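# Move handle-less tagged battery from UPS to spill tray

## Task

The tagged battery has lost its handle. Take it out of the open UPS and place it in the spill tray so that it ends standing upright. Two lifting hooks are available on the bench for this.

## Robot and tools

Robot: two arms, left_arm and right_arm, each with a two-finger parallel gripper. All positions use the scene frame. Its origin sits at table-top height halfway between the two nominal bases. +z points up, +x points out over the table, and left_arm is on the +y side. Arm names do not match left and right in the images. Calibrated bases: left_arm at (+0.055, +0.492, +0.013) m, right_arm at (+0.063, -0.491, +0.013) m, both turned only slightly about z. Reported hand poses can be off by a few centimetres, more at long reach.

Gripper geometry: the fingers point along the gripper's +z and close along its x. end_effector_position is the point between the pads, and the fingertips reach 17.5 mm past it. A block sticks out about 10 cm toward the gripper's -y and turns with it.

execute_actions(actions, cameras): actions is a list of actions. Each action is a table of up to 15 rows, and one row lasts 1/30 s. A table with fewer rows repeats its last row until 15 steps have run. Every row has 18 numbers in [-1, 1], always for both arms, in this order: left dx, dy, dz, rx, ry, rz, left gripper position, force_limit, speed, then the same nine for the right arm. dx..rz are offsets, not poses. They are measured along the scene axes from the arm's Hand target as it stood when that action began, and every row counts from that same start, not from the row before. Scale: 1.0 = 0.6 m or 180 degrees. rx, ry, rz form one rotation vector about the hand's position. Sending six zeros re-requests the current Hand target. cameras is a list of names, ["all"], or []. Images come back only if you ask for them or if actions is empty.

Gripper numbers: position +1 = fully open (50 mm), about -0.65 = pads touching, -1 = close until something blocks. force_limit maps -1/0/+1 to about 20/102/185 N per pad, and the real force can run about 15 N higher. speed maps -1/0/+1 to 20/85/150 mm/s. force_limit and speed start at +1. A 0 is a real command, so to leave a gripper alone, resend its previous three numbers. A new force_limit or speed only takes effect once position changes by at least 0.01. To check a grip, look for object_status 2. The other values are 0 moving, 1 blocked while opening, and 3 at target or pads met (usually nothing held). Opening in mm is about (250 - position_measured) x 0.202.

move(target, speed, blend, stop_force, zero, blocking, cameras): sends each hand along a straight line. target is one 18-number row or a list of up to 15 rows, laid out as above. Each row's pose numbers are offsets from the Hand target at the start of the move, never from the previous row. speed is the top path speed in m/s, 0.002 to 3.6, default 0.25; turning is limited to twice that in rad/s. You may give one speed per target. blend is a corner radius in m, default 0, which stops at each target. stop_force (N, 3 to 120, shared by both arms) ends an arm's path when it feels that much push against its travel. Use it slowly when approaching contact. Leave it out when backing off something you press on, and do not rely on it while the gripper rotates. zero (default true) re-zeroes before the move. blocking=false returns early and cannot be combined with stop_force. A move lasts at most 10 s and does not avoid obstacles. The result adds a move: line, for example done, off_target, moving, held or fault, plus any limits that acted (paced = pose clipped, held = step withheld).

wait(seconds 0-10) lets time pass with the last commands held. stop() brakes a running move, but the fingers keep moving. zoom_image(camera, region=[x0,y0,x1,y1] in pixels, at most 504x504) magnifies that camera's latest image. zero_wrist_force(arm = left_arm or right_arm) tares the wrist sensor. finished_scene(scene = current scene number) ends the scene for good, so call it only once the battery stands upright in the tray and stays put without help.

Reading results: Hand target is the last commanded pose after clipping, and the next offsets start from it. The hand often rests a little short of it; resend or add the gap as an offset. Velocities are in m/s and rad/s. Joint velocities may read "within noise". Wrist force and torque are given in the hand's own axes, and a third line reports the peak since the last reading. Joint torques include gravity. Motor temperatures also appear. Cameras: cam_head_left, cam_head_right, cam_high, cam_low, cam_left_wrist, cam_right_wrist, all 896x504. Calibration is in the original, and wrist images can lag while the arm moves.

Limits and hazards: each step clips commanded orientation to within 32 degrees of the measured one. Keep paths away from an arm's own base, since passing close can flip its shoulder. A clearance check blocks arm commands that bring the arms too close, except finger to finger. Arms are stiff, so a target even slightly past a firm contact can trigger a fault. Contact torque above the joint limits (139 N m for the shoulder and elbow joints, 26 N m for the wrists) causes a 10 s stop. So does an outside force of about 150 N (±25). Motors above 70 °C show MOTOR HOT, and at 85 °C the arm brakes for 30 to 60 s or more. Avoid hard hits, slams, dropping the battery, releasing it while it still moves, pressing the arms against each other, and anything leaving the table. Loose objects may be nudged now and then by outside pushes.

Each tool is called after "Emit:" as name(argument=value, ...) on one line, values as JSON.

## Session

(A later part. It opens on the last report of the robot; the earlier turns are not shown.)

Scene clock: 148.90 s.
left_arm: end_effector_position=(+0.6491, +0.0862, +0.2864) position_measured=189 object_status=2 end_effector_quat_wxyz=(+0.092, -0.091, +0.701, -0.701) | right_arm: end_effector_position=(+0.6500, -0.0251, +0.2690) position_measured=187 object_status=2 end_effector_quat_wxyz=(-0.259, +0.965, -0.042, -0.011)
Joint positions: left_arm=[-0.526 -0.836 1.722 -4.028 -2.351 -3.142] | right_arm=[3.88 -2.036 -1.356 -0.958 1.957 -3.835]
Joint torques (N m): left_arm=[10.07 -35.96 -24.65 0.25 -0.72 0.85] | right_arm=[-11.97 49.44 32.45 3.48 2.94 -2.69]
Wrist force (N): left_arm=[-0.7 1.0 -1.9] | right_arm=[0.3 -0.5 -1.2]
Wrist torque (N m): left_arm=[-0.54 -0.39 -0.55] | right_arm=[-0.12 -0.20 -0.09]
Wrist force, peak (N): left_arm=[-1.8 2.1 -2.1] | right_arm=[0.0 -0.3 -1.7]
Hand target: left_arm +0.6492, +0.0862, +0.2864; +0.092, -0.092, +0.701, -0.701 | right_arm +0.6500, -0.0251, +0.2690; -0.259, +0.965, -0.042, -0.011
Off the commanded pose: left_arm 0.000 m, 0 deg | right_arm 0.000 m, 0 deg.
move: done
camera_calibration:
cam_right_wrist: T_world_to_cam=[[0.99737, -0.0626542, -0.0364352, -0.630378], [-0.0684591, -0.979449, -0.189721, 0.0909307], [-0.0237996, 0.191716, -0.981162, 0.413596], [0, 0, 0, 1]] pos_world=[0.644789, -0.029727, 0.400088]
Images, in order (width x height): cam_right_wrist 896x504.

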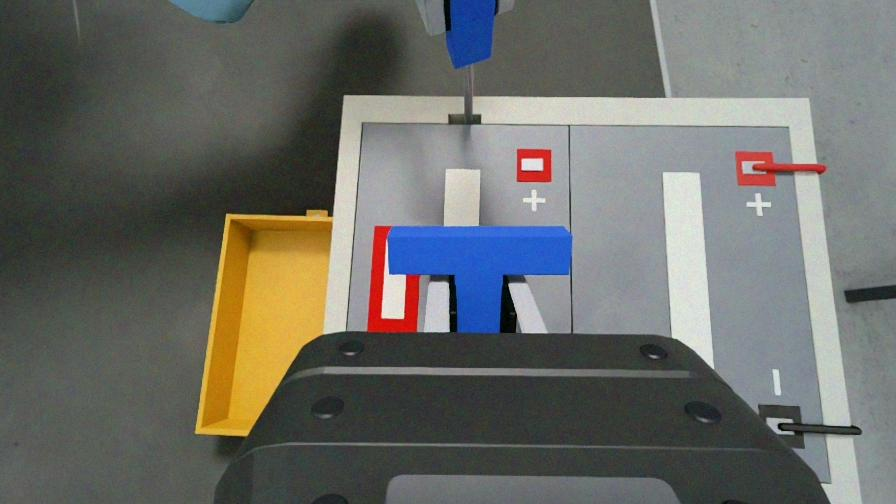

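Emit:
move(target=[[-0.00435,-0.0016,0,0,0,0.0625,-1,0.2,-0.5,0,0,0,0,0,0,-0.98,0.2,-0.5],[-0.0083,-0.0041,0,0,0,0.125,-1,0.2,-0.5,0,0,0,0,0,0,-0.98,0.2,-0.5],[-0.0117,-0.0072,0,0,0,0.1875,-1,0.2,-0.5,0,0,0,0,0,0,-0.98,0.2,-0.5],[-0.0144,-0.011,0,0,0,0.25,-1,0.2,-0.5,0,0,0,0,0,0,-0.98,0.2,-0.5]], speed=0.12, blend=[0.0005,0.0005,0.0005,0], cameras=["cam_right_wrist","cam_left_wrist"])

Emit:
zoom_image(camera="cam_right_wrist", region=[430, 80, 500, 150])

Scene clock: 153.73 s.
left_arm: end_effector_position=(+0.6406, +0.0795, +0.2864) position_measured=189 object_status=2 end_effector_quat_wxyz=(+0.353, -0.353, +0.613, -0.613) | right_arm: end_effector_position=(+0.6500, -0.0251, +0.2690) position_measured=187 object_status=2 end_effector_quat_wxyz=(-0.259, +0.965, -0.042, -0.011)
Joint positions: left_arm=[-0.953 -0.969 2.011 -4.185 -1.138 -3.141] | right_arm=[3.88 -2.036 -1.356 -0.958 1.957 -3.835]
Joint torques (N m): left_arm=[9.38 -37.46 -10.09 -3.55 2.6 1.02] | right_arm=[-12.5 48.43 31.43 3.14 2.94 -2.66]
Wrist force (N): left_arm=[-0.6 4.7 -2.7] | right_arm=[0.4 -0.3 -1.4]
Wrist torque (N m): left_arm=[-0.61 1.05 -0.54] | right_arm=[-0.09 -0.22 -0.09]
Wrist force, peak (N): left_arm=[1.1 -0.9 8.2] | right_arm=[0.3 -0.4 -1.7]
Hand target: left_arm +0.6406, +0.0796, +0.2864; +0.353, -0.353, +0.613, -0.613 | right_arm +0.6500, -0.0251, +0.2690; -0.259, +0.965, -0.042, -0.011
Off the commanded pose: left_arm 0.000 m, 0 deg | right_arm 0.000 m, 0 deg.
move: done
camera_calibration:
cam_left_wrist: T_world_to_cam=[[-0.495044, -0.8684, 0.0284991, 0.387254], [-0.318522, 0.150866, -0.935833, 0.475094], [0.808378, -0.472356, -0.35129, -0.246017], [0, 0, 0, 1]] pos_world=[0.54191, 0.148408, 0.347149]
cam_right_wrist: T_world_to_cam=[[0.99737, -0.0626542, -0.0364352, -0.630378], [-0.0684591, -0.979449, -0.189721, 0.0909307], [-0.0237996, 0.191716, -0.981162, 0.413596], [0, 0, 0, 1]] pos_world=[0.644789, -0.029727, 0.400088]
Images, in order (width x height): cam_left_wrist 896x504, cam_right_wrist 896x504.

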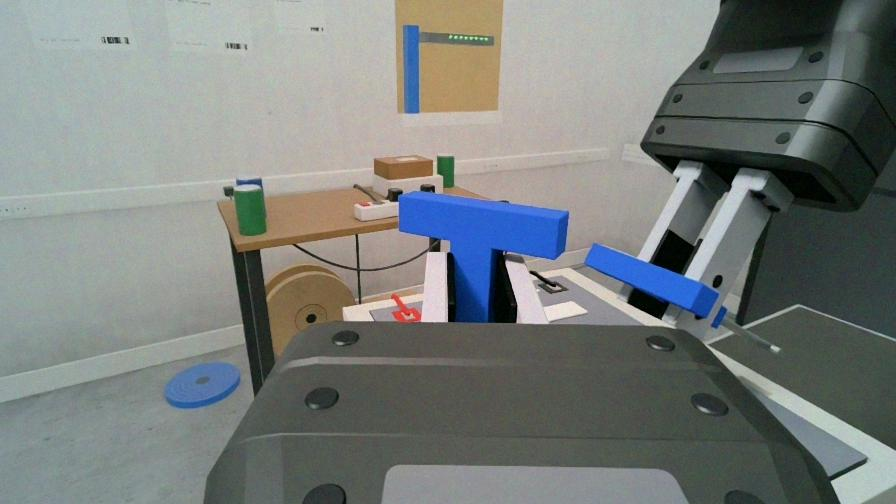

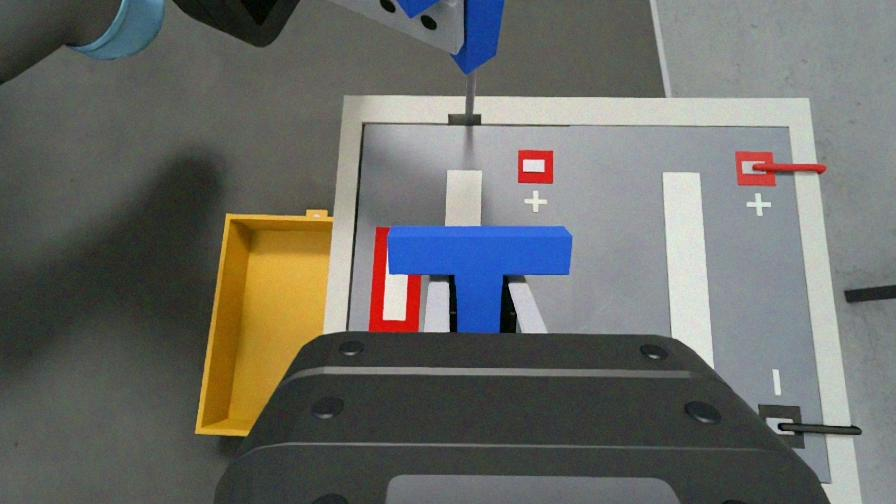

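Scaled by 7.200.

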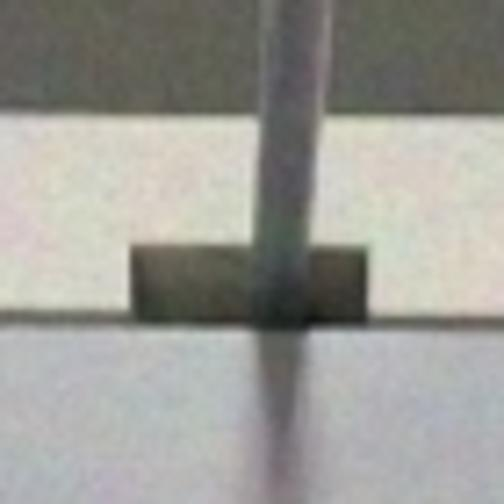

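Emit:
zoom_image(camera="cam_left_wrist", region=[380, 170, 600, 330])

Emit:
zoom_image(camera="cam_right_wrist", region=[320, 0, 600, 240])

Scaled by 2.291.

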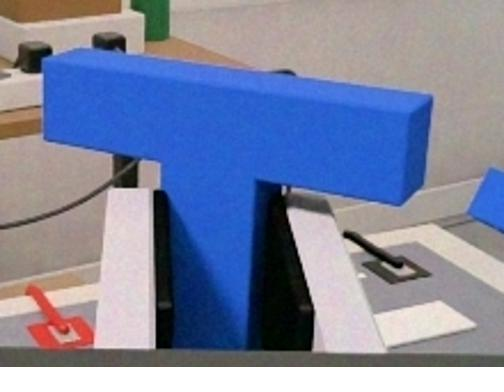

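Scaled by 1.800.

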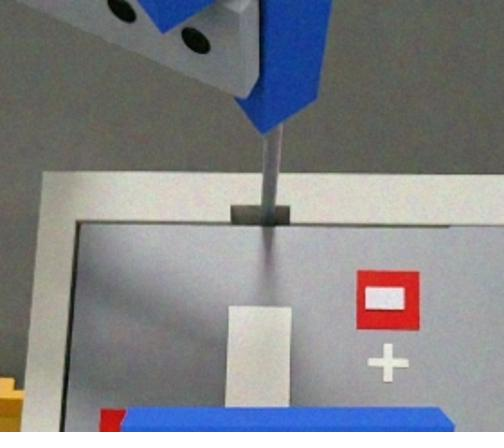

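Emit:
move(target=[[0.0026,0.0037,0,0,0,-0.0611,-1,0.2,-0.5,0,0,0,0,0,0,-0.98,0.2,-0.5],[0.0059,0.0068,0,0,0,-0.1222,-1,0.2,-0.5,0,0,0,0,0,0,-0.98,0.2,-0.5]], speed=0.1, blend=[0.0005,0], cameras=["cam_right_wrist","cam_left_wrist"])

Emit:
zoom_image(camera="cam_left_wrist", region=[380, 170, 600, 330])

Emit:
zoom_image(camera="cam_right_wrist", region=[400, 40, 520, 160])

Scene clock: 162.90 s.
left_arm: end_effector_position=(+0.6442, +0.0838, +0.2863) position_measured=189 object_status=2 end_effector_quat_wxyz=(+0.230, -0.230, +0.669, -0.669) | right_arm: end_effector_position=(+0.6500, -0.0251, +0.2690) position_measured=187 object_status=2 end_effector_quat_wxyz=(-0.259, +0.965, -0.042, -0.011)
Joint positions: left_arm=[-0.721 -0.945 1.959 -4.156 -1.754 -3.142] | right_arm=[3.88 -2.036 -1.356 -0.958 1.957 -3.835]
Joint torques (N m): left_arm=[-12.38 -50.01 -1.62 -4.95 -0.8 -1.4] | right_arm=[-11.67 48.05 29.43 3.02 3.04 -2.44]
Wrist force (N): left_arm=[-1.2 0.5 -2.0] | right_arm=[0.3 -0.1 -1.2]
Wrist torque (N m): left_arm=[-0.63 -0.40 -0.57] | right_arm=[-0.06 -0.21 -0.08]
Wrist force, peak (N): left_arm=[1.8 5.5 -3.3] | right_arm=[0.4 -0.5 -1.7]
Hand target: left_arm +0.6441, +0.0837, +0.2864; +0.230, -0.230, +0.669, -0.669 | right_arm +0.6500, -0.0251, +0.2690; -0.259, +0.965, -0.042, -0.011
Off the commanded pose: left_arm 0.000 m, 0 deg | right_arm 0.000 m, 0 deg.
move: done
camera_calibration:
cam_left_wrist: T_world_to_cam=[[-0.783889, -0.620245, 0.0285456, 0.558083], [-0.239072, 0.259079, -0.935801, 0.415294], [0.57303, -0.740388, -0.351372, -0.0730056], [0, 0, 0, 1]] pos_world=[0.578594, 0.184501, 0.347049]
cam_right_wrist: T_world_to_cam=[[0.99737, -0.0626542, -0.0364352, -0.630378], [-0.0684591, -0.979449, -0.189721, 0.0909307], [-0.0237996, 0.191716, -0.981162, 0.413596], [0, 0, 0, 1]] pos_world=[0.644789, -0.029727, 0.400088]
Images, in order (width x height): cam_left_wrist 896x504, cam_right_wrist 896x504.

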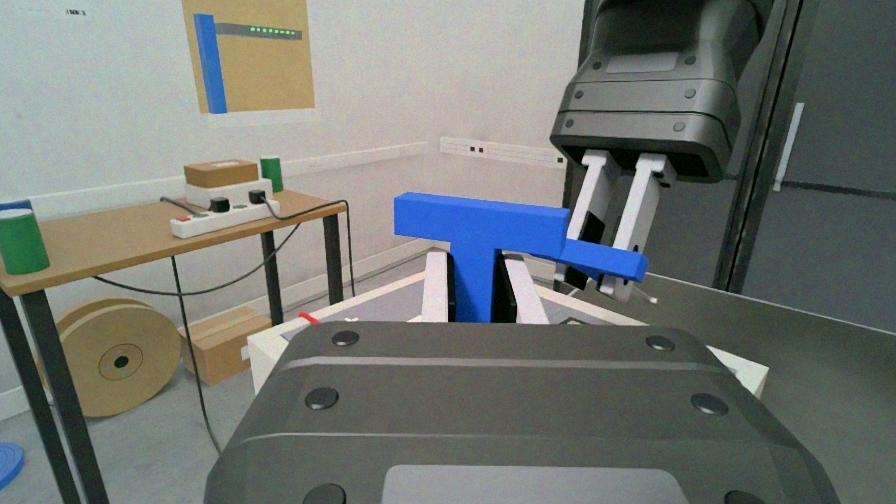

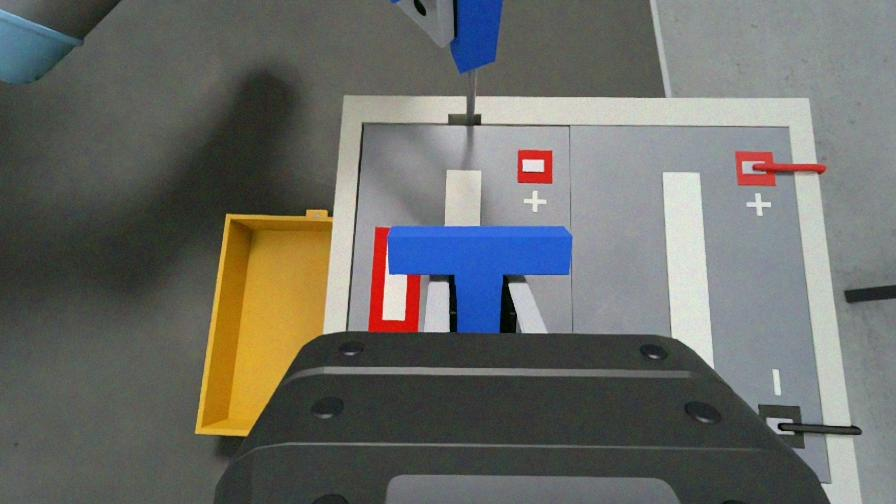

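Scaled by 2.291.

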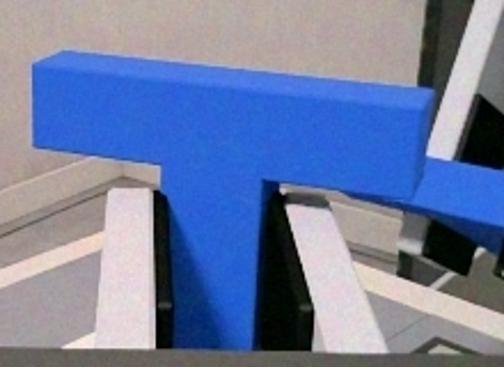

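Scaled by 4.200.

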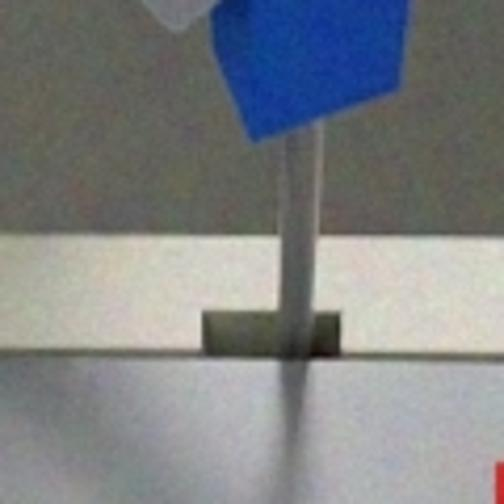

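Emit:
move(target=[0,0,0,0,0,0,-0.98,0.8,-1,0,0,0,0,0,0,-0.98,0.2,-0.5], cameras=["cam_left_wrist","cam_right_wrist"])

Emit:
zoom_image(camera="cam_left_wrist", region=[380, 170, 600, 330])

Emit:
zoom_image(camera="cam_right_wrist", region=[400, 0, 540, 160])

Scene clock: 164.07 s.
left_arm: end_effector_position=(+0.6441, +0.0837, +0.2864) position_measured=192 object_status=2 end_effector_quat_wxyz=(+0.230, -0.230, +0.669, -0.669) | right_arm: end_effector_position=(+0.6500, -0.0251, +0.2690) position_measured=187 object_status=2 end_effector_quat_wxyz=(-0.259, +0.965, -0.042, -0.011)
Joint positions: left_arm=[-0.721 -0.945 1.959 -4.156 -1.754 -3.142] | right_arm=[3.88 -2.036 -1.356 -0.958 1.957 -3.835]
Joint torques (N m): left_arm=[-12.62 -50.2 -2.62 -4.92 -1.42 -1.3] | right_arm=[-12.16 48.18 30.22 3.43 2.96 -2.6]
Wrist force (N): left_arm=[-1.6 1.7 -2.0] | right_arm=[-0.1 -0.5 -1.5]
Wrist torque (N m): left_arm=[-0.55 -0.34 -0.56] | right_arm=[-0.12 -0.15 -0.08]
Wrist force, peak (N): left_arm=[-1.8 2.2 -2.2] | right_arm=[0.4 -0.4 -1.6]
Hand target: left_arm +0.6441, +0.0837, +0.2864; +0.230, -0.230, +0.669, -0.669 | right_arm +0.6500, -0.0251, +0.2690; -0.259, +0.965, -0.042, -0.011
Off the commanded pose: left_arm 0.000 m, 0 deg | right_arm 0.000 m, 0 deg.
move: done
camera_calibration:
cam_left_wrist: T_world_to_cam=[[-0.784134, -0.619935, 0.0285224, 0.558095], [-0.238903, 0.259124, -0.935831, 0.415269], [0.572764, -0.740632, -0.351292, -0.0727427], [0, 0, 0, 1]] pos_world=[0.578495, 0.184501, 0.347149]
cam_right_wrist: T_world_to_cam=[[0.99737, -0.0626542, -0.0364352, -0.630378], [-0.0684591, -0.979449, -0.189721, 0.0909307], [-0.0237996, 0.191716, -0.981162, 0.413596], [0, 0, 0, 1]] pos_world=[0.644789, -0.029727, 0.400088]
Images, in order (width x height): cam_left_wrist 896x504, cam_right_wrist 896x504.

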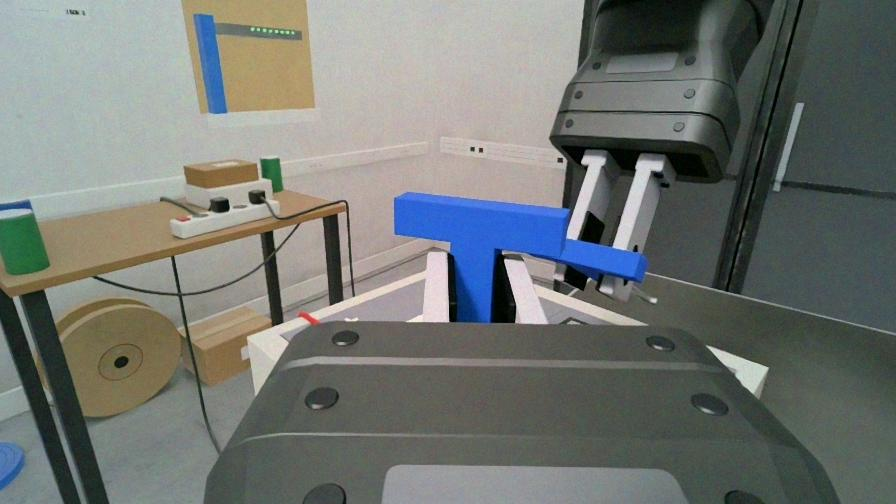

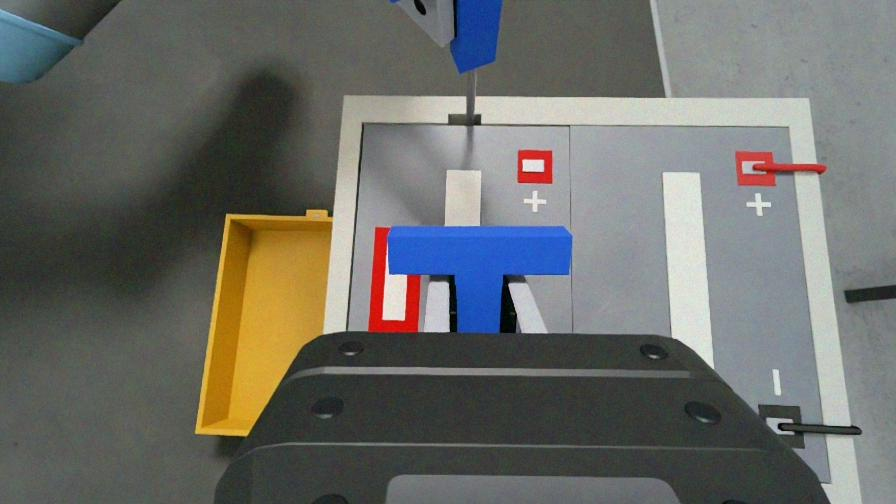

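Scaled by 2.291.

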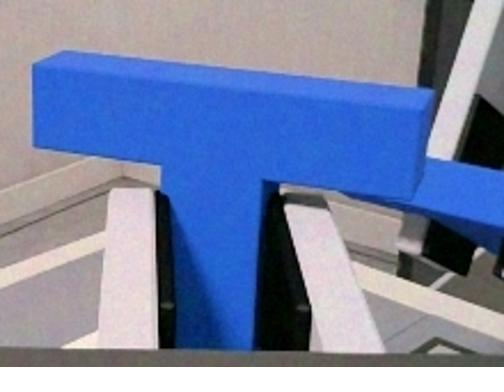

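Scaled by 3.150.

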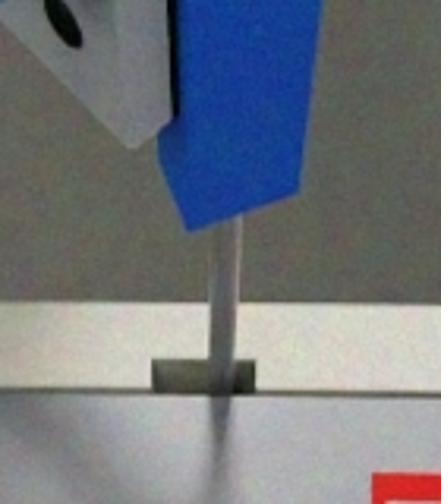

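Emit:
move(target=[0.0033,0.0038,0,0,0,0,-0.98,0.8,-1,0,0,0,0,0,0,-0.98,0.2,-0.5], speed=0.01, stop_force=6)

Scene clock: 169.07 s.
left_arm: end_effector_position=(+0.6461, +0.0860, +0.2864) position_measured=192 object_status=2 end_effector_quat_wxyz=(+0.230, -0.230, +0.669, -0.669) | right_arm: end_effector_position=(+0.6500, -0.0251, +0.2690) position_measured=187 object_status=2 end_effector_quat_wxyz=(-0.259, +0.965, -0.042, -0.011)
Joint positions: left_arm=[-0.715 -0.944 1.956 -4.155 -1.76 -3.142] | right_arm=[3.88 -2.036 -1.356 -0.958 1.957 -3.835]
Joint torques (N m): left_arm=[-6.17 -32.62 -15.46 -1.48 3.02 -1.21] | right_arm=[-11.89 49.06 28.93 3.28 2.96 -2.51]
Wrist force (N): left_arm=[2.7 0.7 0.1] | right_arm=[0.1 0.0 -1.0]
Wrist torque (N m): left_arm=[-0.35 -0.35 -0.92] | right_arm=[-0.04 -0.19 -0.08]
Wrist force, peak (N): left_arm=[-1.6 1.9 -2.7] | right_arm=[0.1 -0.6 -1.6]
Hand target: left_arm +0.6461, +0.0860, +0.2864; +0.230, -0.230, +0.669, -0.669 | right_arm +0.6500, -0.0251, +0.2690; -0.259, +0.965, -0.042, -0.011
Off the commanded pose: left_arm 0.000 m, 0 deg | right_arm 0.000 m, 0 deg.
move: done

Emit:
move(target=[-0.003,-0.0028,0,0,0,0.0556,-0.98,0.8,-1,0,0,0,0,0,0,-0.98,0.2,-0.5], speed=0.08, cameras=["cam_right_wrist"])

Emit:
zoom_image(camera="cam_right_wrist", region=[400, 0, 540, 160])

Scene clock: 171.23 s.
left_arm: end_effector_position=(+0.6442, +0.0843, +0.2864) position_measured=192 object_status=2 end_effector_quat_wxyz=(+0.287, -0.287, +0.646, -0.646) | right_arm: end_effector_position=(+0.6500, -0.0251, +0.2690) position_measured=187 object_status=2 end_effector_quat_wxyz=(-0.259, +0.965, -0.042, -0.011)
Joint positions: left_arm=[-0.821 -0.966 2.005 -4.181 -1.48 -3.141] | right_arm=[3.88 -2.036 -1.356 -0.958 1.957 -3.835]
Joint torques (N m): left_arm=[12.8 -34.24 -21.76 -1.79 0.12 0.93] | right_arm=[-11.08 48.88 29.1 3.33 3.06 -2.32]
Wrist force (N): left_arm=[1.9 2.6 3.8] | right_arm=[0.1 -0.3 -1.5]
Wrist torque (N m): left_arm=[-0.30 -0.23 -0.71] | right_arm=[-0.09 -0.18 -0.09]
Wrist force, peak (N): left_arm=[4.0 2.4 3.5] | right_arm=[-0.1 -0.6 -1.8]
Hand target: left_arm +0.6443, +0.0843, +0.2864; +0.287, -0.287, +0.646, -0.646 | right_arm +0.6500, -0.0251, +0.2690; -0.259, +0.965, -0.042, -0.011
Off the commanded pose: left_arm 0.000 m, 0 deg | right_arm 0.000 m, 0 deg.
move: done
camera_calibration:
cam_right_wrist: T_world_to_cam=[[0.99737, -0.0626542, -0.0364352, -0.630378], [-0.0684591, -0.979449, -0.189721, 0.0909307], [-0.0237996, 0.191716, -0.981162, 0.413596], [0, 0, 0, 1]] pos_world=[0.644789, -0.029727, 0.400088]
Images, in order (width x height): cam_right_wrist 896x504.

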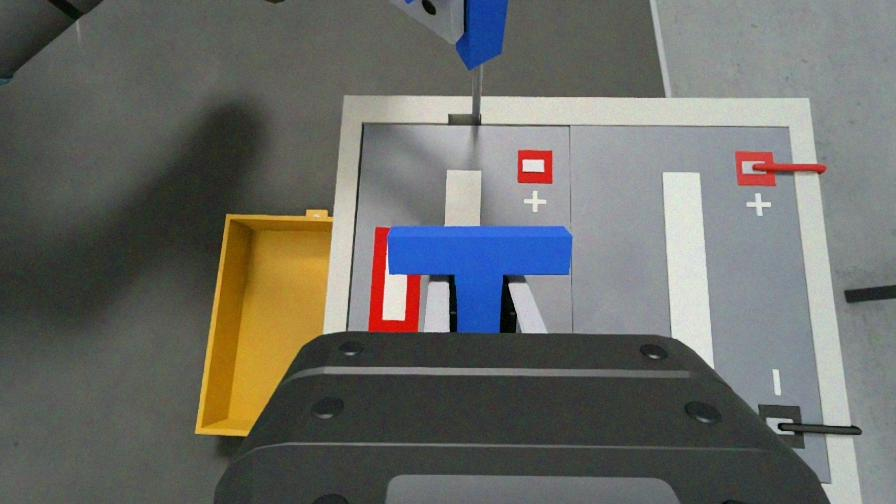

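Scaled by 3.150.

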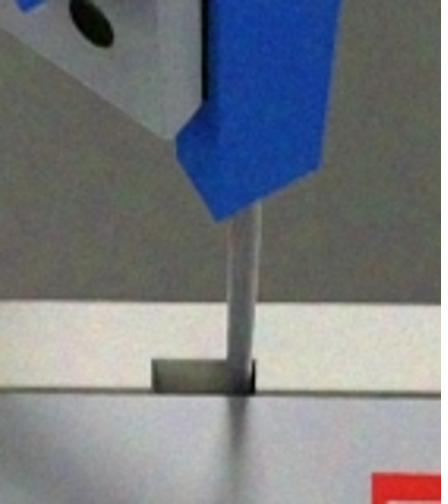

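Emit:
move(target=[[-0.0042,0.0004,0,0,0,0,-0.98,0.8,-1,0,0,0,0,0,0,-0.98,0.2,-0.5],[-0.0068,-0.0032,0,0,0,0.0556,-0.98,0.8,-1,0,0,0,0,0,0,-0.98,0.2,-0.5]], speed=[0.02,0.08], cameras=["cam_right_wrist"])

Emit:
zoom_image(camera="cam_right_wrist", region=[400, 0, 540, 160])

Scene clock: 173.93 s.
left_arm: end_effector_position=(+0.6402, +0.0823, +0.2864) position_measured=192 object_status=2 end_effector_quat_wxyz=(+0.342, -0.342, +0.619, -0.619) | right_arm: end_effector_position=(+0.6500, -0.0251, +0.2690) position_measured=187 object_status=2 end_effector_quat_wxyz=(-0.259, +0.965, -0.042, -0.011)
Joint positions: left_arm=[-0.932 -0.973 2.02 -4.19 -1.195 -3.141] | right_arm=[3.88 -2.036 -1.356 -0.958 1.957 -3.835]
Joint torques (N m): left_arm=[15.1 -32.31 -19.11 -2.76 2.75 1.1] | right_arm=[-12.48 48.14 28.05 3.42 2.85 -2.36]
Wrist force (N): left_arm=[5.7 4.0 11.7] | right_arm=[0.0 -0.4 -1.6]
Wrist torque (N m): left_arm=[-0.15 1.11 -0.57] | right_arm=[-0.09 -0.16 -0.08]
Wrist force, peak (N): left_arm=[7.4 5.6 14.2] | right_arm=[0.2 -0.5 -1.7]
Hand target: left_arm +0.6402, +0.0824, +0.2864; +0.342, -0.342, +0.619, -0.619 | right_arm +0.6500, -0.0251, +0.2690; -0.259, +0.965, -0.042, -0.011
Off the commanded pose: left_arm 0.000 m, 0 deg | right_arm 0.000 m, 0 deg.
move: done
camera_calibration:
cam_right_wrist: T_world_to_cam=[[0.99737, -0.0626542, -0.0364352, -0.630378], [-0.0684591, -0.979449, -0.189721, 0.0909307], [-0.0237996, 0.191716, -0.981162, 0.413596], [0, 0, 0, 1]] pos_world=[0.644789, -0.029727, 0.400088]
Images, in order (width x height): cam_right_wrist 896x504.

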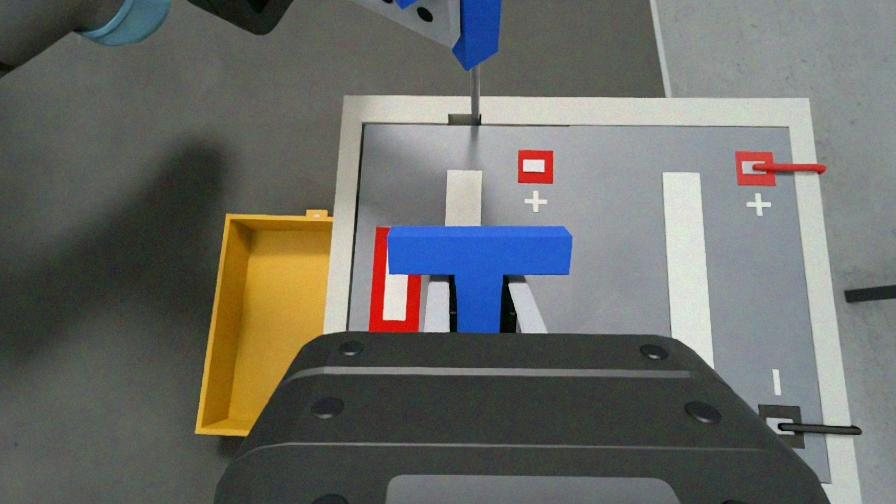

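Scaled by 3.150.

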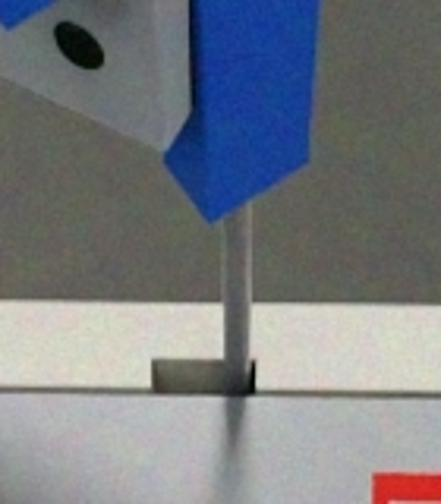

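Emit:
zoom_image(camera="cam_right_wrist", region=[380, 40, 520, 180])

Emit:
zoom_image(camera="cam_right_wrist", region=[444, 92, 486, 128])

Scaled by 3.600.

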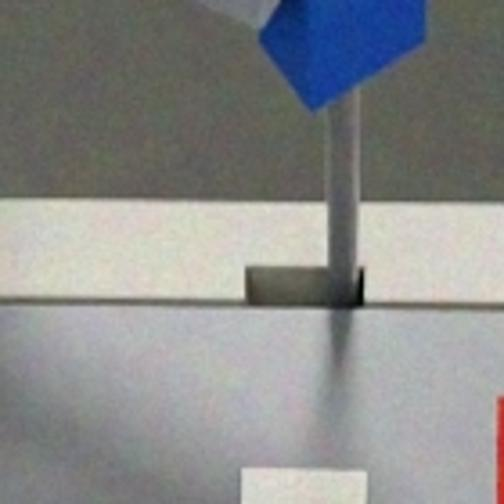

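Scaled by 12.000.

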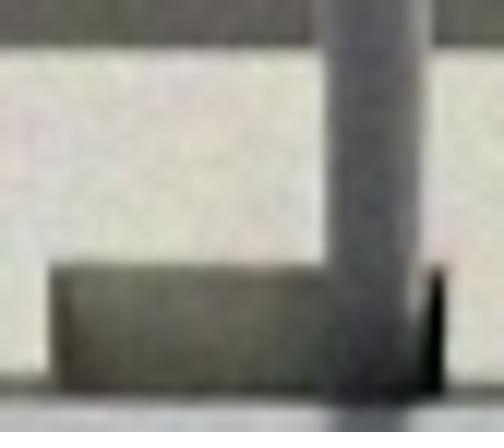

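Emit:
move(target=[0.0025,0.0022,0,0,0,-0.0722,-0.98,0.8,-1,0,0,0,0,0,0,-0.98,0.2,-0.5], speed=0.08)

Emit:
move(target=[0,0,-0.045,0,0,0,-0.98,0.8,-1,0,0,0,0,0,0,-0.98,0.2,-0.5], speed=0.008, stop_force=5, cameras=["cam_right_wrist"])

Emit:
zoom_image(camera="cam_right_wrist", region=[400, 0, 540, 160])

Scene clock: 179.97 s.
left_arm: end_effector_position=(+0.6418, +0.0838, +0.2863) position_measured=192 object_status=2 end_effector_quat_wxyz=(+0.270, -0.270, +0.653, -0.653) | right_arm: end_effector_position=(+0.6500, -0.0251, +0.2690) position_measured=187 object_status=2 end_effector_quat_wxyz=(-0.259, +0.965, -0.042, -0.011)
Joint positions: left_arm=[-0.795 -0.964 2.001 -4.179 -1.557 -3.141] | right_arm=[3.88 -2.036 -1.356 -0.958 1.957 -3.835]
Joint torques (N m): left_arm=[-11.44 -43.38 -3.16 -4.09 0.42 -1.29] | right_arm=[-12.46 48.71 26.98 3.45 2.95 -2.28]
Wrist force (N): left_arm=[0.6 0.3 -0.9] | right_arm=[0.0 -0.2 -1.5]
Wrist torque (N m): left_arm=[-0.49 -0.50 -0.67] | right_arm=[-0.06 -0.16 -0.08]
Wrist force, peak (N): left_arm=[8.9 2.9 11.6] | right_arm=[0.4 -0.3 -1.7]
Hand target: left_arm +0.6417, +0.0837, +0.2864; +0.270, -0.270, +0.653, -0.654 | right_arm +0.6500, -0.0251, +0.2690; -0.259, +0.965, -0.042, -0.011
Off the commanded pose: left_arm 0.000 m, 0 deg | right_arm 0.000 m, 0 deg.
move: done

Scene clock: 183.73 s.
left_arm: end_effector_position=(+0.6417, +0.0837, +0.2637) position_measured=192 object_status=2 end_effector_quat_wxyz=(+0.270, -0.270, +0.653, -0.654) | right_arm: end_effector_position=(+0.6500, -0.0251, +0.2690) position_measured=187 object_status=2 end_effector_quat_wxyz=(-0.259, +0.965, -0.042, -0.011)
Joint positions: left_arm=[-0.796 -0.913 2.001 -4.23 -1.557 -3.141] | right_arm=[3.88 -2.036 -1.356 -0.958 1.957 -3.835]
Joint torques (N m): left_arm=[-11.57 -47.48 -3.37 0.24 -1.07 -1.31] | right_arm=[-11.96 49 26.82 3.06 3.19 -2.22]
Wrist force (N): left_arm=[-0.3 -2.9 -0.7] | right_arm=[0.0 -0.5 -1.5]
Wrist torque (N m): left_arm=[-0.49 -0.40 -0.65] | right_arm=[-0.12 -0.17 -0.09]
Wrist force, peak (N): left_arm=[0.5 -9.1 -1.1] | right_arm=[0.1 -0.6 -1.6]
Hand target: left_arm +0.6417, +0.0837, +0.2637; +0.270, -0.270, +0.653, -0.654 (not the last commanded pose) | right_arm +0.6500, -0.0251, +0.2690; -0.259, +0.965, -0.042, -0.011
Off the commanded pose: left_arm 0.004 m, 0 deg | right_arm 0.000 m, 0 deg.
move: contact (left_arm)
camera_calibration:
cam_right_wrist: T_world_to_cam=[[0.99737, -0.0626542, -0.0364352, -0.630378], [-0.0684591, -0.979449, -0.189721, 0.0909307], [-0.0237996, 0.191716, -0.981162, 0.413596], [0, 0, 0, 1]] pos_world=[0.644789, -0.029727, 0.400088]
Images, in order (width x height): cam_right_wrist 896x504.

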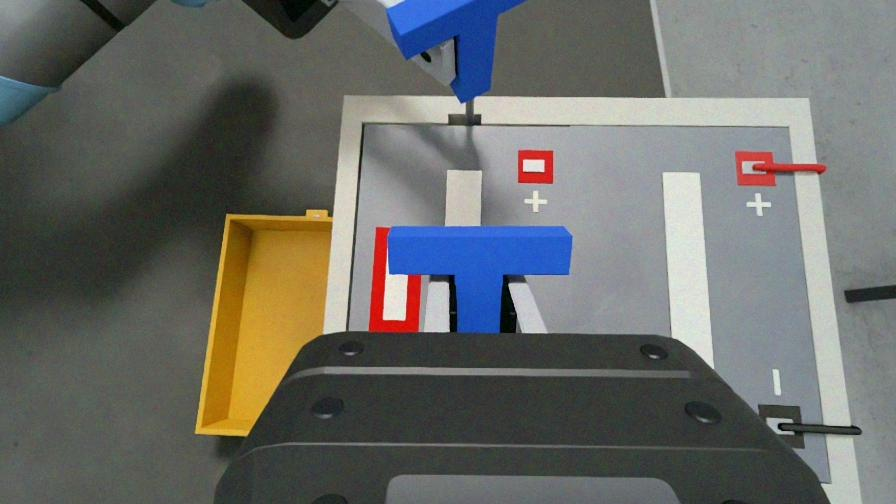

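Scaled by 3.150.

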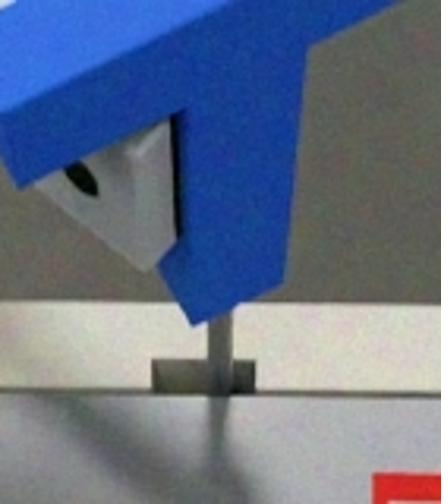

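Emit:
move(target=[[0,0,0.0033,0,0,0,-0.98,0.8,-1,0,0,0,0,0,0,-0.98,0.2,-0.5],[-0.0032,-0.004,0.0033,0,0,0.0694,-0.98,0.8,-1,0,0,0,0,0,0,-0.98,0.2,-0.5],[-0.0055,-0.0086,0.0033,0,0,0.1389,-0.98,0.8,-1,0,0,0,0,0,0,-0.98,0.2,-0.5]], speed=[0.02,0.1,0.1], blend=[0.0005,0.0005,0], cameras=["cam_right_wrist","cam_left_wrist"])

Emit:
zoom_image(camera="cam_right_wrist", region=[380, 0, 540, 180])

Scene clock: 187.33 s.
left_arm: end_effector_position=(+0.6384, +0.0784, +0.2657) position_measured=192 object_status=2 end_effector_quat_wxyz=(+0.405, -0.405, +0.580, -0.580) | right_arm: end_effector_position=(+0.6500, -0.0251, +0.2690) position_measured=187 object_status=2 end_effector_quat_wxyz=(-0.259, +0.965, -0.042, -0.011)
Joint positions: left_arm=[-1.045 -0.907 1.977 -4.212 -0.872 -3.141] | right_arm=[3.88 -2.036 -1.356 -0.958 1.957 -3.835]
Joint torques (N m): left_arm=[11.37 -49.65 -1.04 -4.26 0.49 1.52] | right_arm=[-12.04 49.98 25.1 3.34 3.07 -2.18]
Wrist force (N): left_arm=[1.9 1.6 -0.2] | right_arm=[0.1 -0.4 -1.2]
Wrist torque (N m): left_arm=[-0.36 -0.43 -0.84] | right_arm=[-0.11 -0.17 -0.08]
Wrist force, peak (N): left_arm=[3.3 2.0 0.7] | right_arm=[0.3 -0.2 -1.7]
Hand target: left_arm +0.6384, +0.0786, +0.2657; +0.405, -0.405, +0.579, -0.580 | right_arm +0.6500, -0.0251, +0.2690; -0.259, +0.965, -0.042, -0.011
Off the commanded pose: left_arm 0.000 m, 0 deg | right_arm 0.000 m, 0 deg.
move: done
camera_calibration:
cam_left_wrist: T_world_to_cam=[[-0.336296, -0.941328, 0.0284082, 0.2902], [-0.339888, 0.0931848, -0.935838, 0.47328], [0.878283, -0.324374, -0.351284, -0.308354], [0, 0, 0, 1]] pos_world=[0.529277, 0.129049, 0.326349]
cam_right_wrist: T_world_to_cam=[[0.99737, -0.0626542, -0.0364352, -0.630378], [-0.0684591, -0.979449, -0.189721, 0.0909307], [-0.0237996, 0.191716, -0.981162, 0.413596], [0, 0, 0, 1]] pos_world=[0.644789, -0.029727, 0.400088]
Images, in order (width x height): cam_left_wrist 896x504, cam_right_wrist 896x504.

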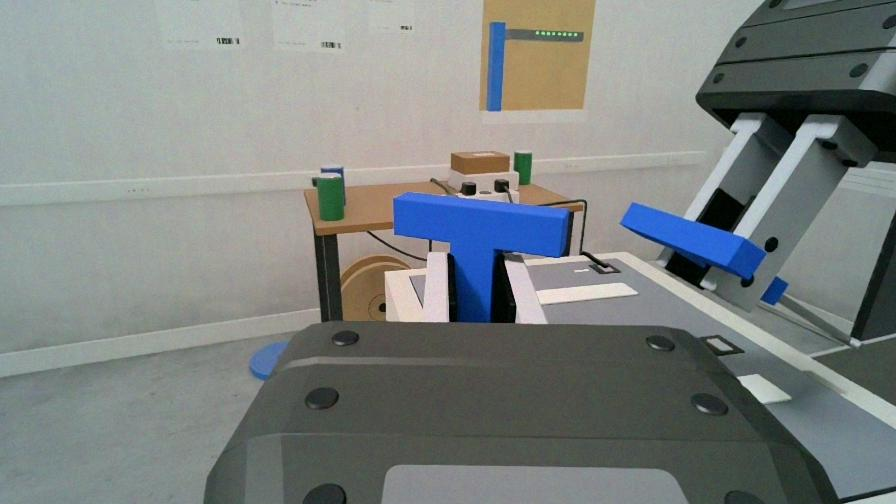

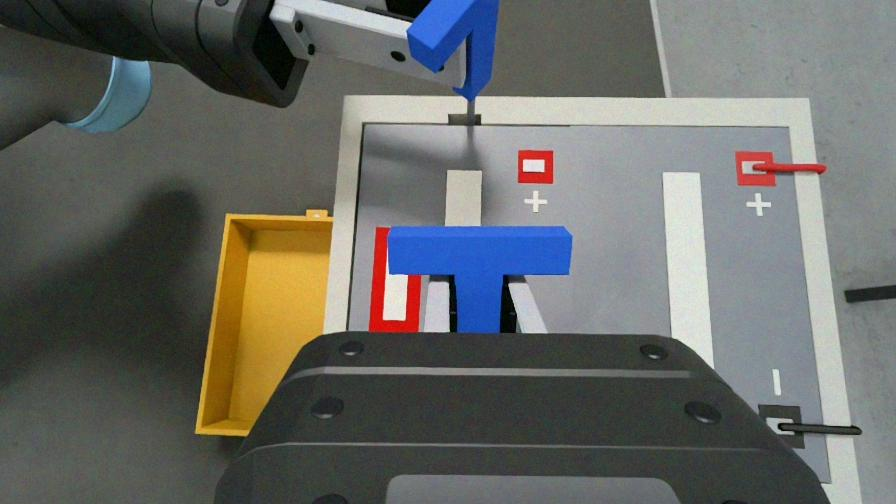

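Scaled by 2.800.

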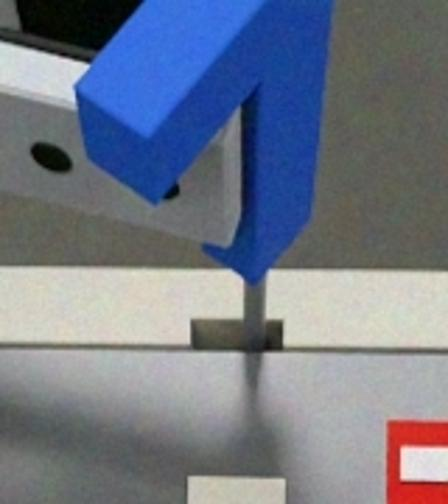

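Emit:
move(target=[[-0.0005,-0.0022,0,0,0,0.0333,-0.98,0.8,-1,0,0,0,0,0,0,-0.98,0.2,-0.5]], speed=0.1)

Emit:
move(target=[0,0,0.04,0,0,0,-0.98,0.8,-1,0,0,0,0,0,0,-0.98,0.2,-0.5], speed=0.008, stop_force=5)

Scene clock: 189.00 s.
left_arm: end_effector_position=(+0.6381, +0.0771, +0.2657) position_measured=192 object_status=2 end_effector_quat_wxyz=(+0.435, -0.435, +0.558, -0.558) | right_arm: end_effector_position=(+0.6500, -0.0251, +0.2690) position_measured=187 object_status=2 end_effector_quat_wxyz=(-0.259, +0.965, -0.042, -0.011)
Joint positions: left_arm=[-1.089 -0.889 1.935 -4.188 -0.723 -3.141] | right_arm=[3.88 -2.036 -1.356 -0.958 1.957 -3.835]
Joint torques (N m): left_arm=[12.3 -51.17 -0.69 -4.29 0.58 1.5] | right_arm=[-11.55 48.26 25.73 3.34 3 -2.21]
Wrist force (N): left_arm=[3.7 1.5 0.3] | right_arm=[-0.1 0.0 -1.4]
Wrist torque (N m): left_arm=[-0.40 -0.47 -0.88] | right_arm=[-0.04 -0.13 -0.08]
Wrist force, peak (N): left_arm=[5.9 3.1 0.3] | right_arm=[0.2 0.0 -1.9]
Hand target: left_arm +0.6381, +0.0772, +0.2657; +0.435, -0.435, +0.557, -0.558 | right_arm +0.6500, -0.0251, +0.2690; -0.259, +0.965, -0.042, -0.011
Off the commanded pose: left_arm 0.000 m, 0 deg | right_arm 0.000 m, 0 deg.
move: done

Scene clock: 191.43 s.
left_arm: end_effector_position=(+0.6381, +0.0773, +0.2769) position_measured=192 object_status=2 end_effector_quat_wxyz=(+0.435, -0.435, +0.557, -0.558) | right_arm: end_effector_position=(+0.6500, -0.0251, +0.2690) position_measured=187 object_status=2 end_effector_quat_wxyz=(-0.259, +0.965, -0.042, -0.011)
Joint positions: left_arm=[-1.089 -0.914 1.936 -4.164 -0.723 -3.141] | right_arm=[3.88 -2.036 -1.356 -0.958 1.957 -3.835]
Joint torques (N m): left_arm=[13.46 -31.23 -10.49 -3.94 3.74 1.38] | right_arm=[-11.11 49.96 25.09 3.52 2.9 -1.91]
Wrist force (N): left_arm=[6.0 1.8 -0.7] | right_arm=[0.1 -0.1 -1.4]
Wrist torque (N m): left_arm=[-0.43 -0.35 -1.02] | right_arm=[-0.05 -0.18 -0.08]
Wrist force, peak (N): left_arm=[5.4 11.5 0.1] | right_arm=[0.3 -0.4 -1.7]
Hand target: left_arm +0.6381, +0.0773, +0.2769; +0.435, -0.435, +0.557, -0.558 (not the last commanded pose) | right_arm +0.6500, -0.0251, +0.2690; -0.259, +0.965, -0.042, -0.011
Off the commanded pose: left_arm 0.013 m, 0 deg | right_arm 0.000 m, 0 deg.
move: contact (left_arm)

Emit:
move(target=[0,-0.0033,-0.0025,0,0,0,-0.98,0.8,-1,0,0,0,0,0,0,-0.98,0.2,-0.5], speed=0.02, cameras=["all"])

Emit:
zoom_image(camera="cam_high", region=[380, 210, 420, 240])

Emit:
zoom_image(camera="cam_head_right", region=[380, 130, 460, 190])

Emit:
zoom_image(camera="cam_left_wrist", region=[380, 170, 600, 330])

Scene clock: 193.07 s.
left_arm: end_effector_position=(+0.6381, +0.0752, +0.2754) position_measured=192 object_status=2 end_effector_quat_wxyz=(+0.435, -0.435, +0.557, -0.558) | right_arm: end_effector_position=(+0.6500, -0.0251, +0.2690) position_measured=187 object_status=2 end_effector_quat_wxyz=(-0.259, +0.965, -0.042, -0.011)
Joint positions: left_arm=[-1.091 -0.908 1.931 -4.165 -0.721 -3.141] | right_arm=[3.88 -2.036 -1.356 -0.958 1.957 -3.835]
Joint torques (N m): left_arm=[-9.83 -38.67 -18.59 -3.91 1.96 1.25] | right_arm=[-12.07 48.51 25.72 3.48 2.97 -2.22]
Wrist force (N): left_arm=[1.0 0.9 -1.1] | right_arm=[-0.2 -0.5 -1.5]
Wrist torque (N m): left_arm=[-0.43 -0.55 -0.71] | right_arm=[-0.11 -0.13 -0.08]
Wrist force, peak (N): left_arm=[6.5 1.9 -0.5] | right_arm=[0.0 -0.2 -1.7]
Hand target: left_arm +0.6381, +0.0753, +0.2754; +0.435, -0.435, +0.557, -0.558 | right_arm +0.6500, -0.0251, +0.2690; -0.259, +0.965, -0.042, -0.011
Off the commanded pose: left_arm 0.000 m, 0 deg | right_arm 0.000 m, 0 deg.
move: done
camera_calibration:
cam_left_wrist: T_world_to_cam=[[-0.235827, -0.971377, 0.028489, 0.225048], [-0.347732, 0.0569736, -0.935861, 0.490321], [0.907451, -0.230608, -0.351215, -0.331455], [0, 0, 0, 1]] pos_world=[0.524352, 0.114235, 0.336049]
cam_right_wrist: T_world_to_cam=[[0.99737, -0.0626542, -0.0364352, -0.630378], [-0.0684591, -0.979449, -0.189721, 0.0909307], [-0.0237996, 0.191716, -0.981162, 0.413596], [0, 0, 0, 1]] pos_world=[0.644789, -0.029727, 0.400088]

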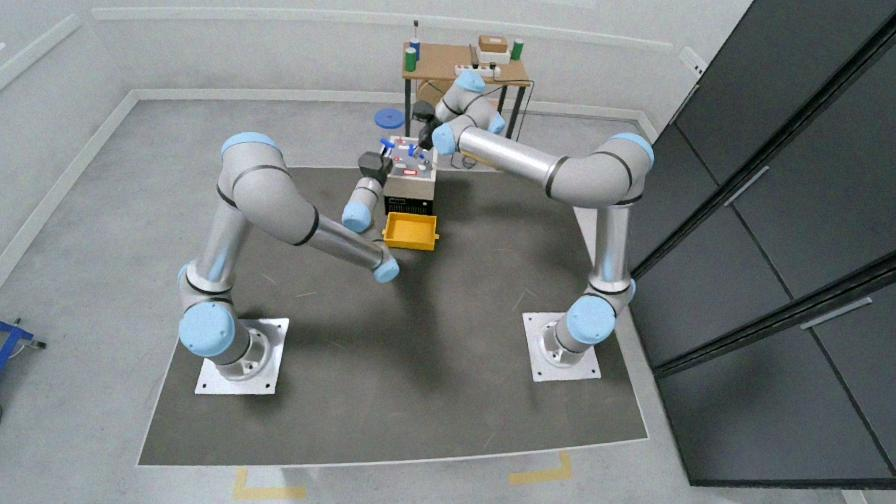

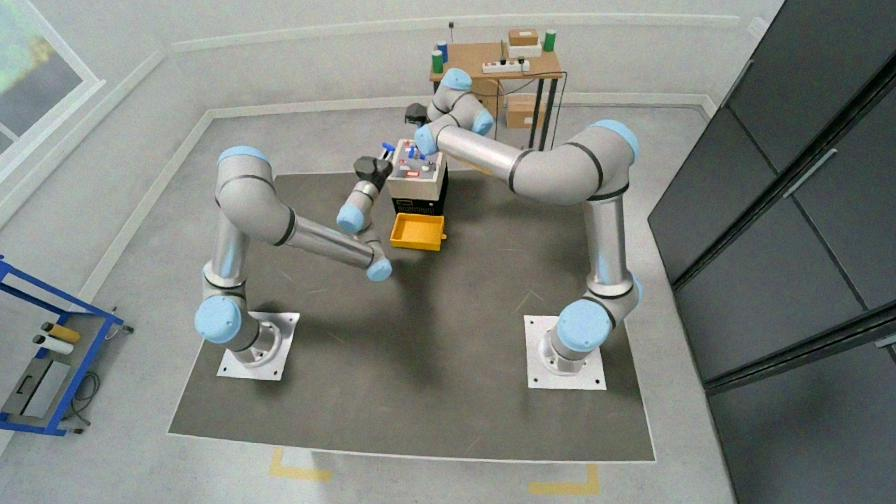

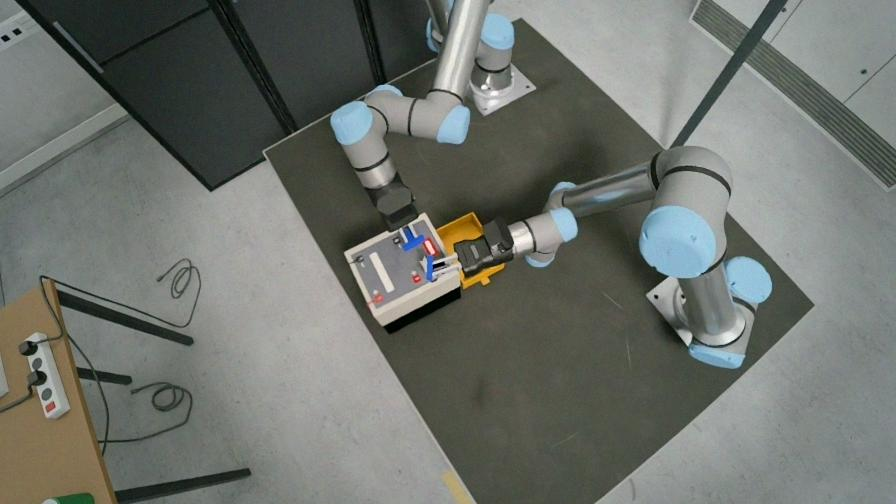

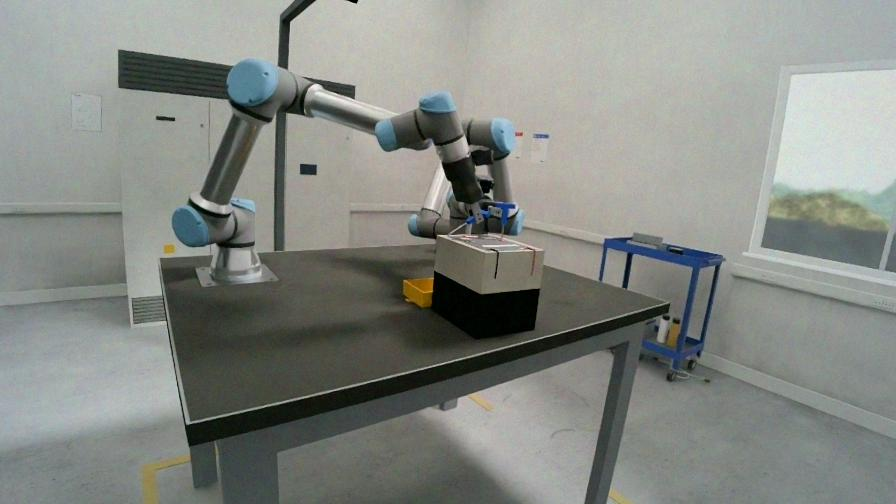

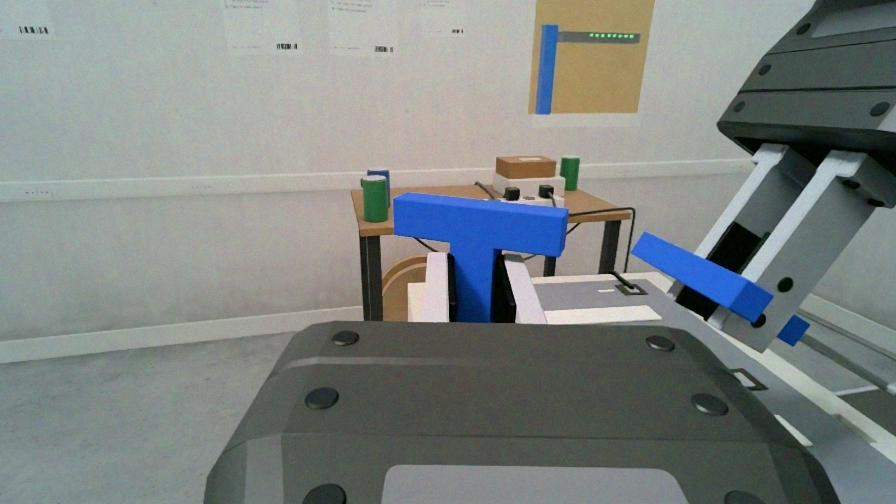

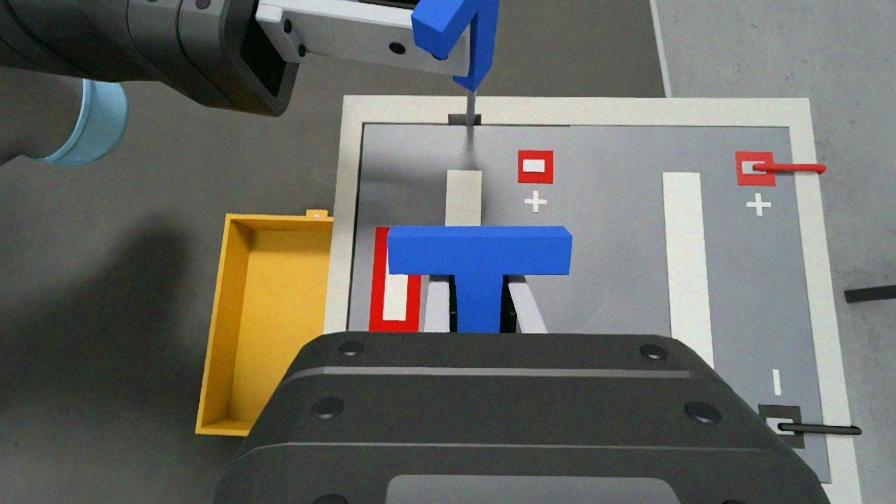

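Scaled by 12.600.

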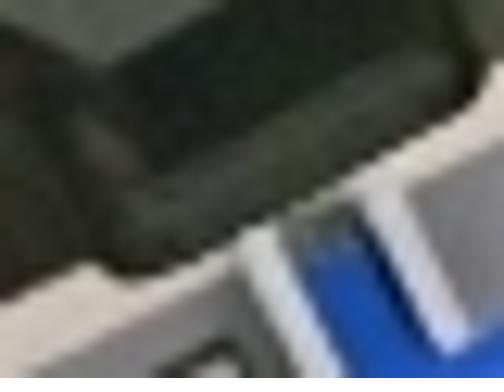

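Scaled by 6.300.

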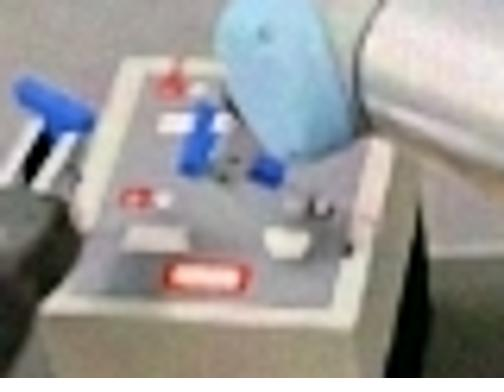

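Scaled by 2.291.

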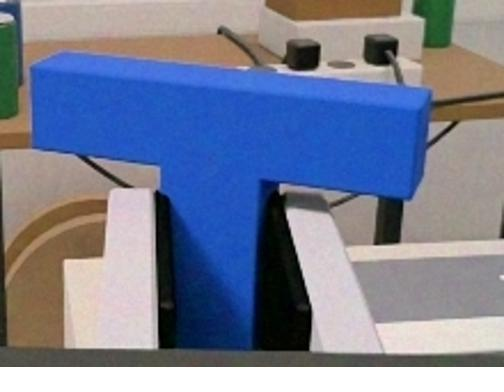

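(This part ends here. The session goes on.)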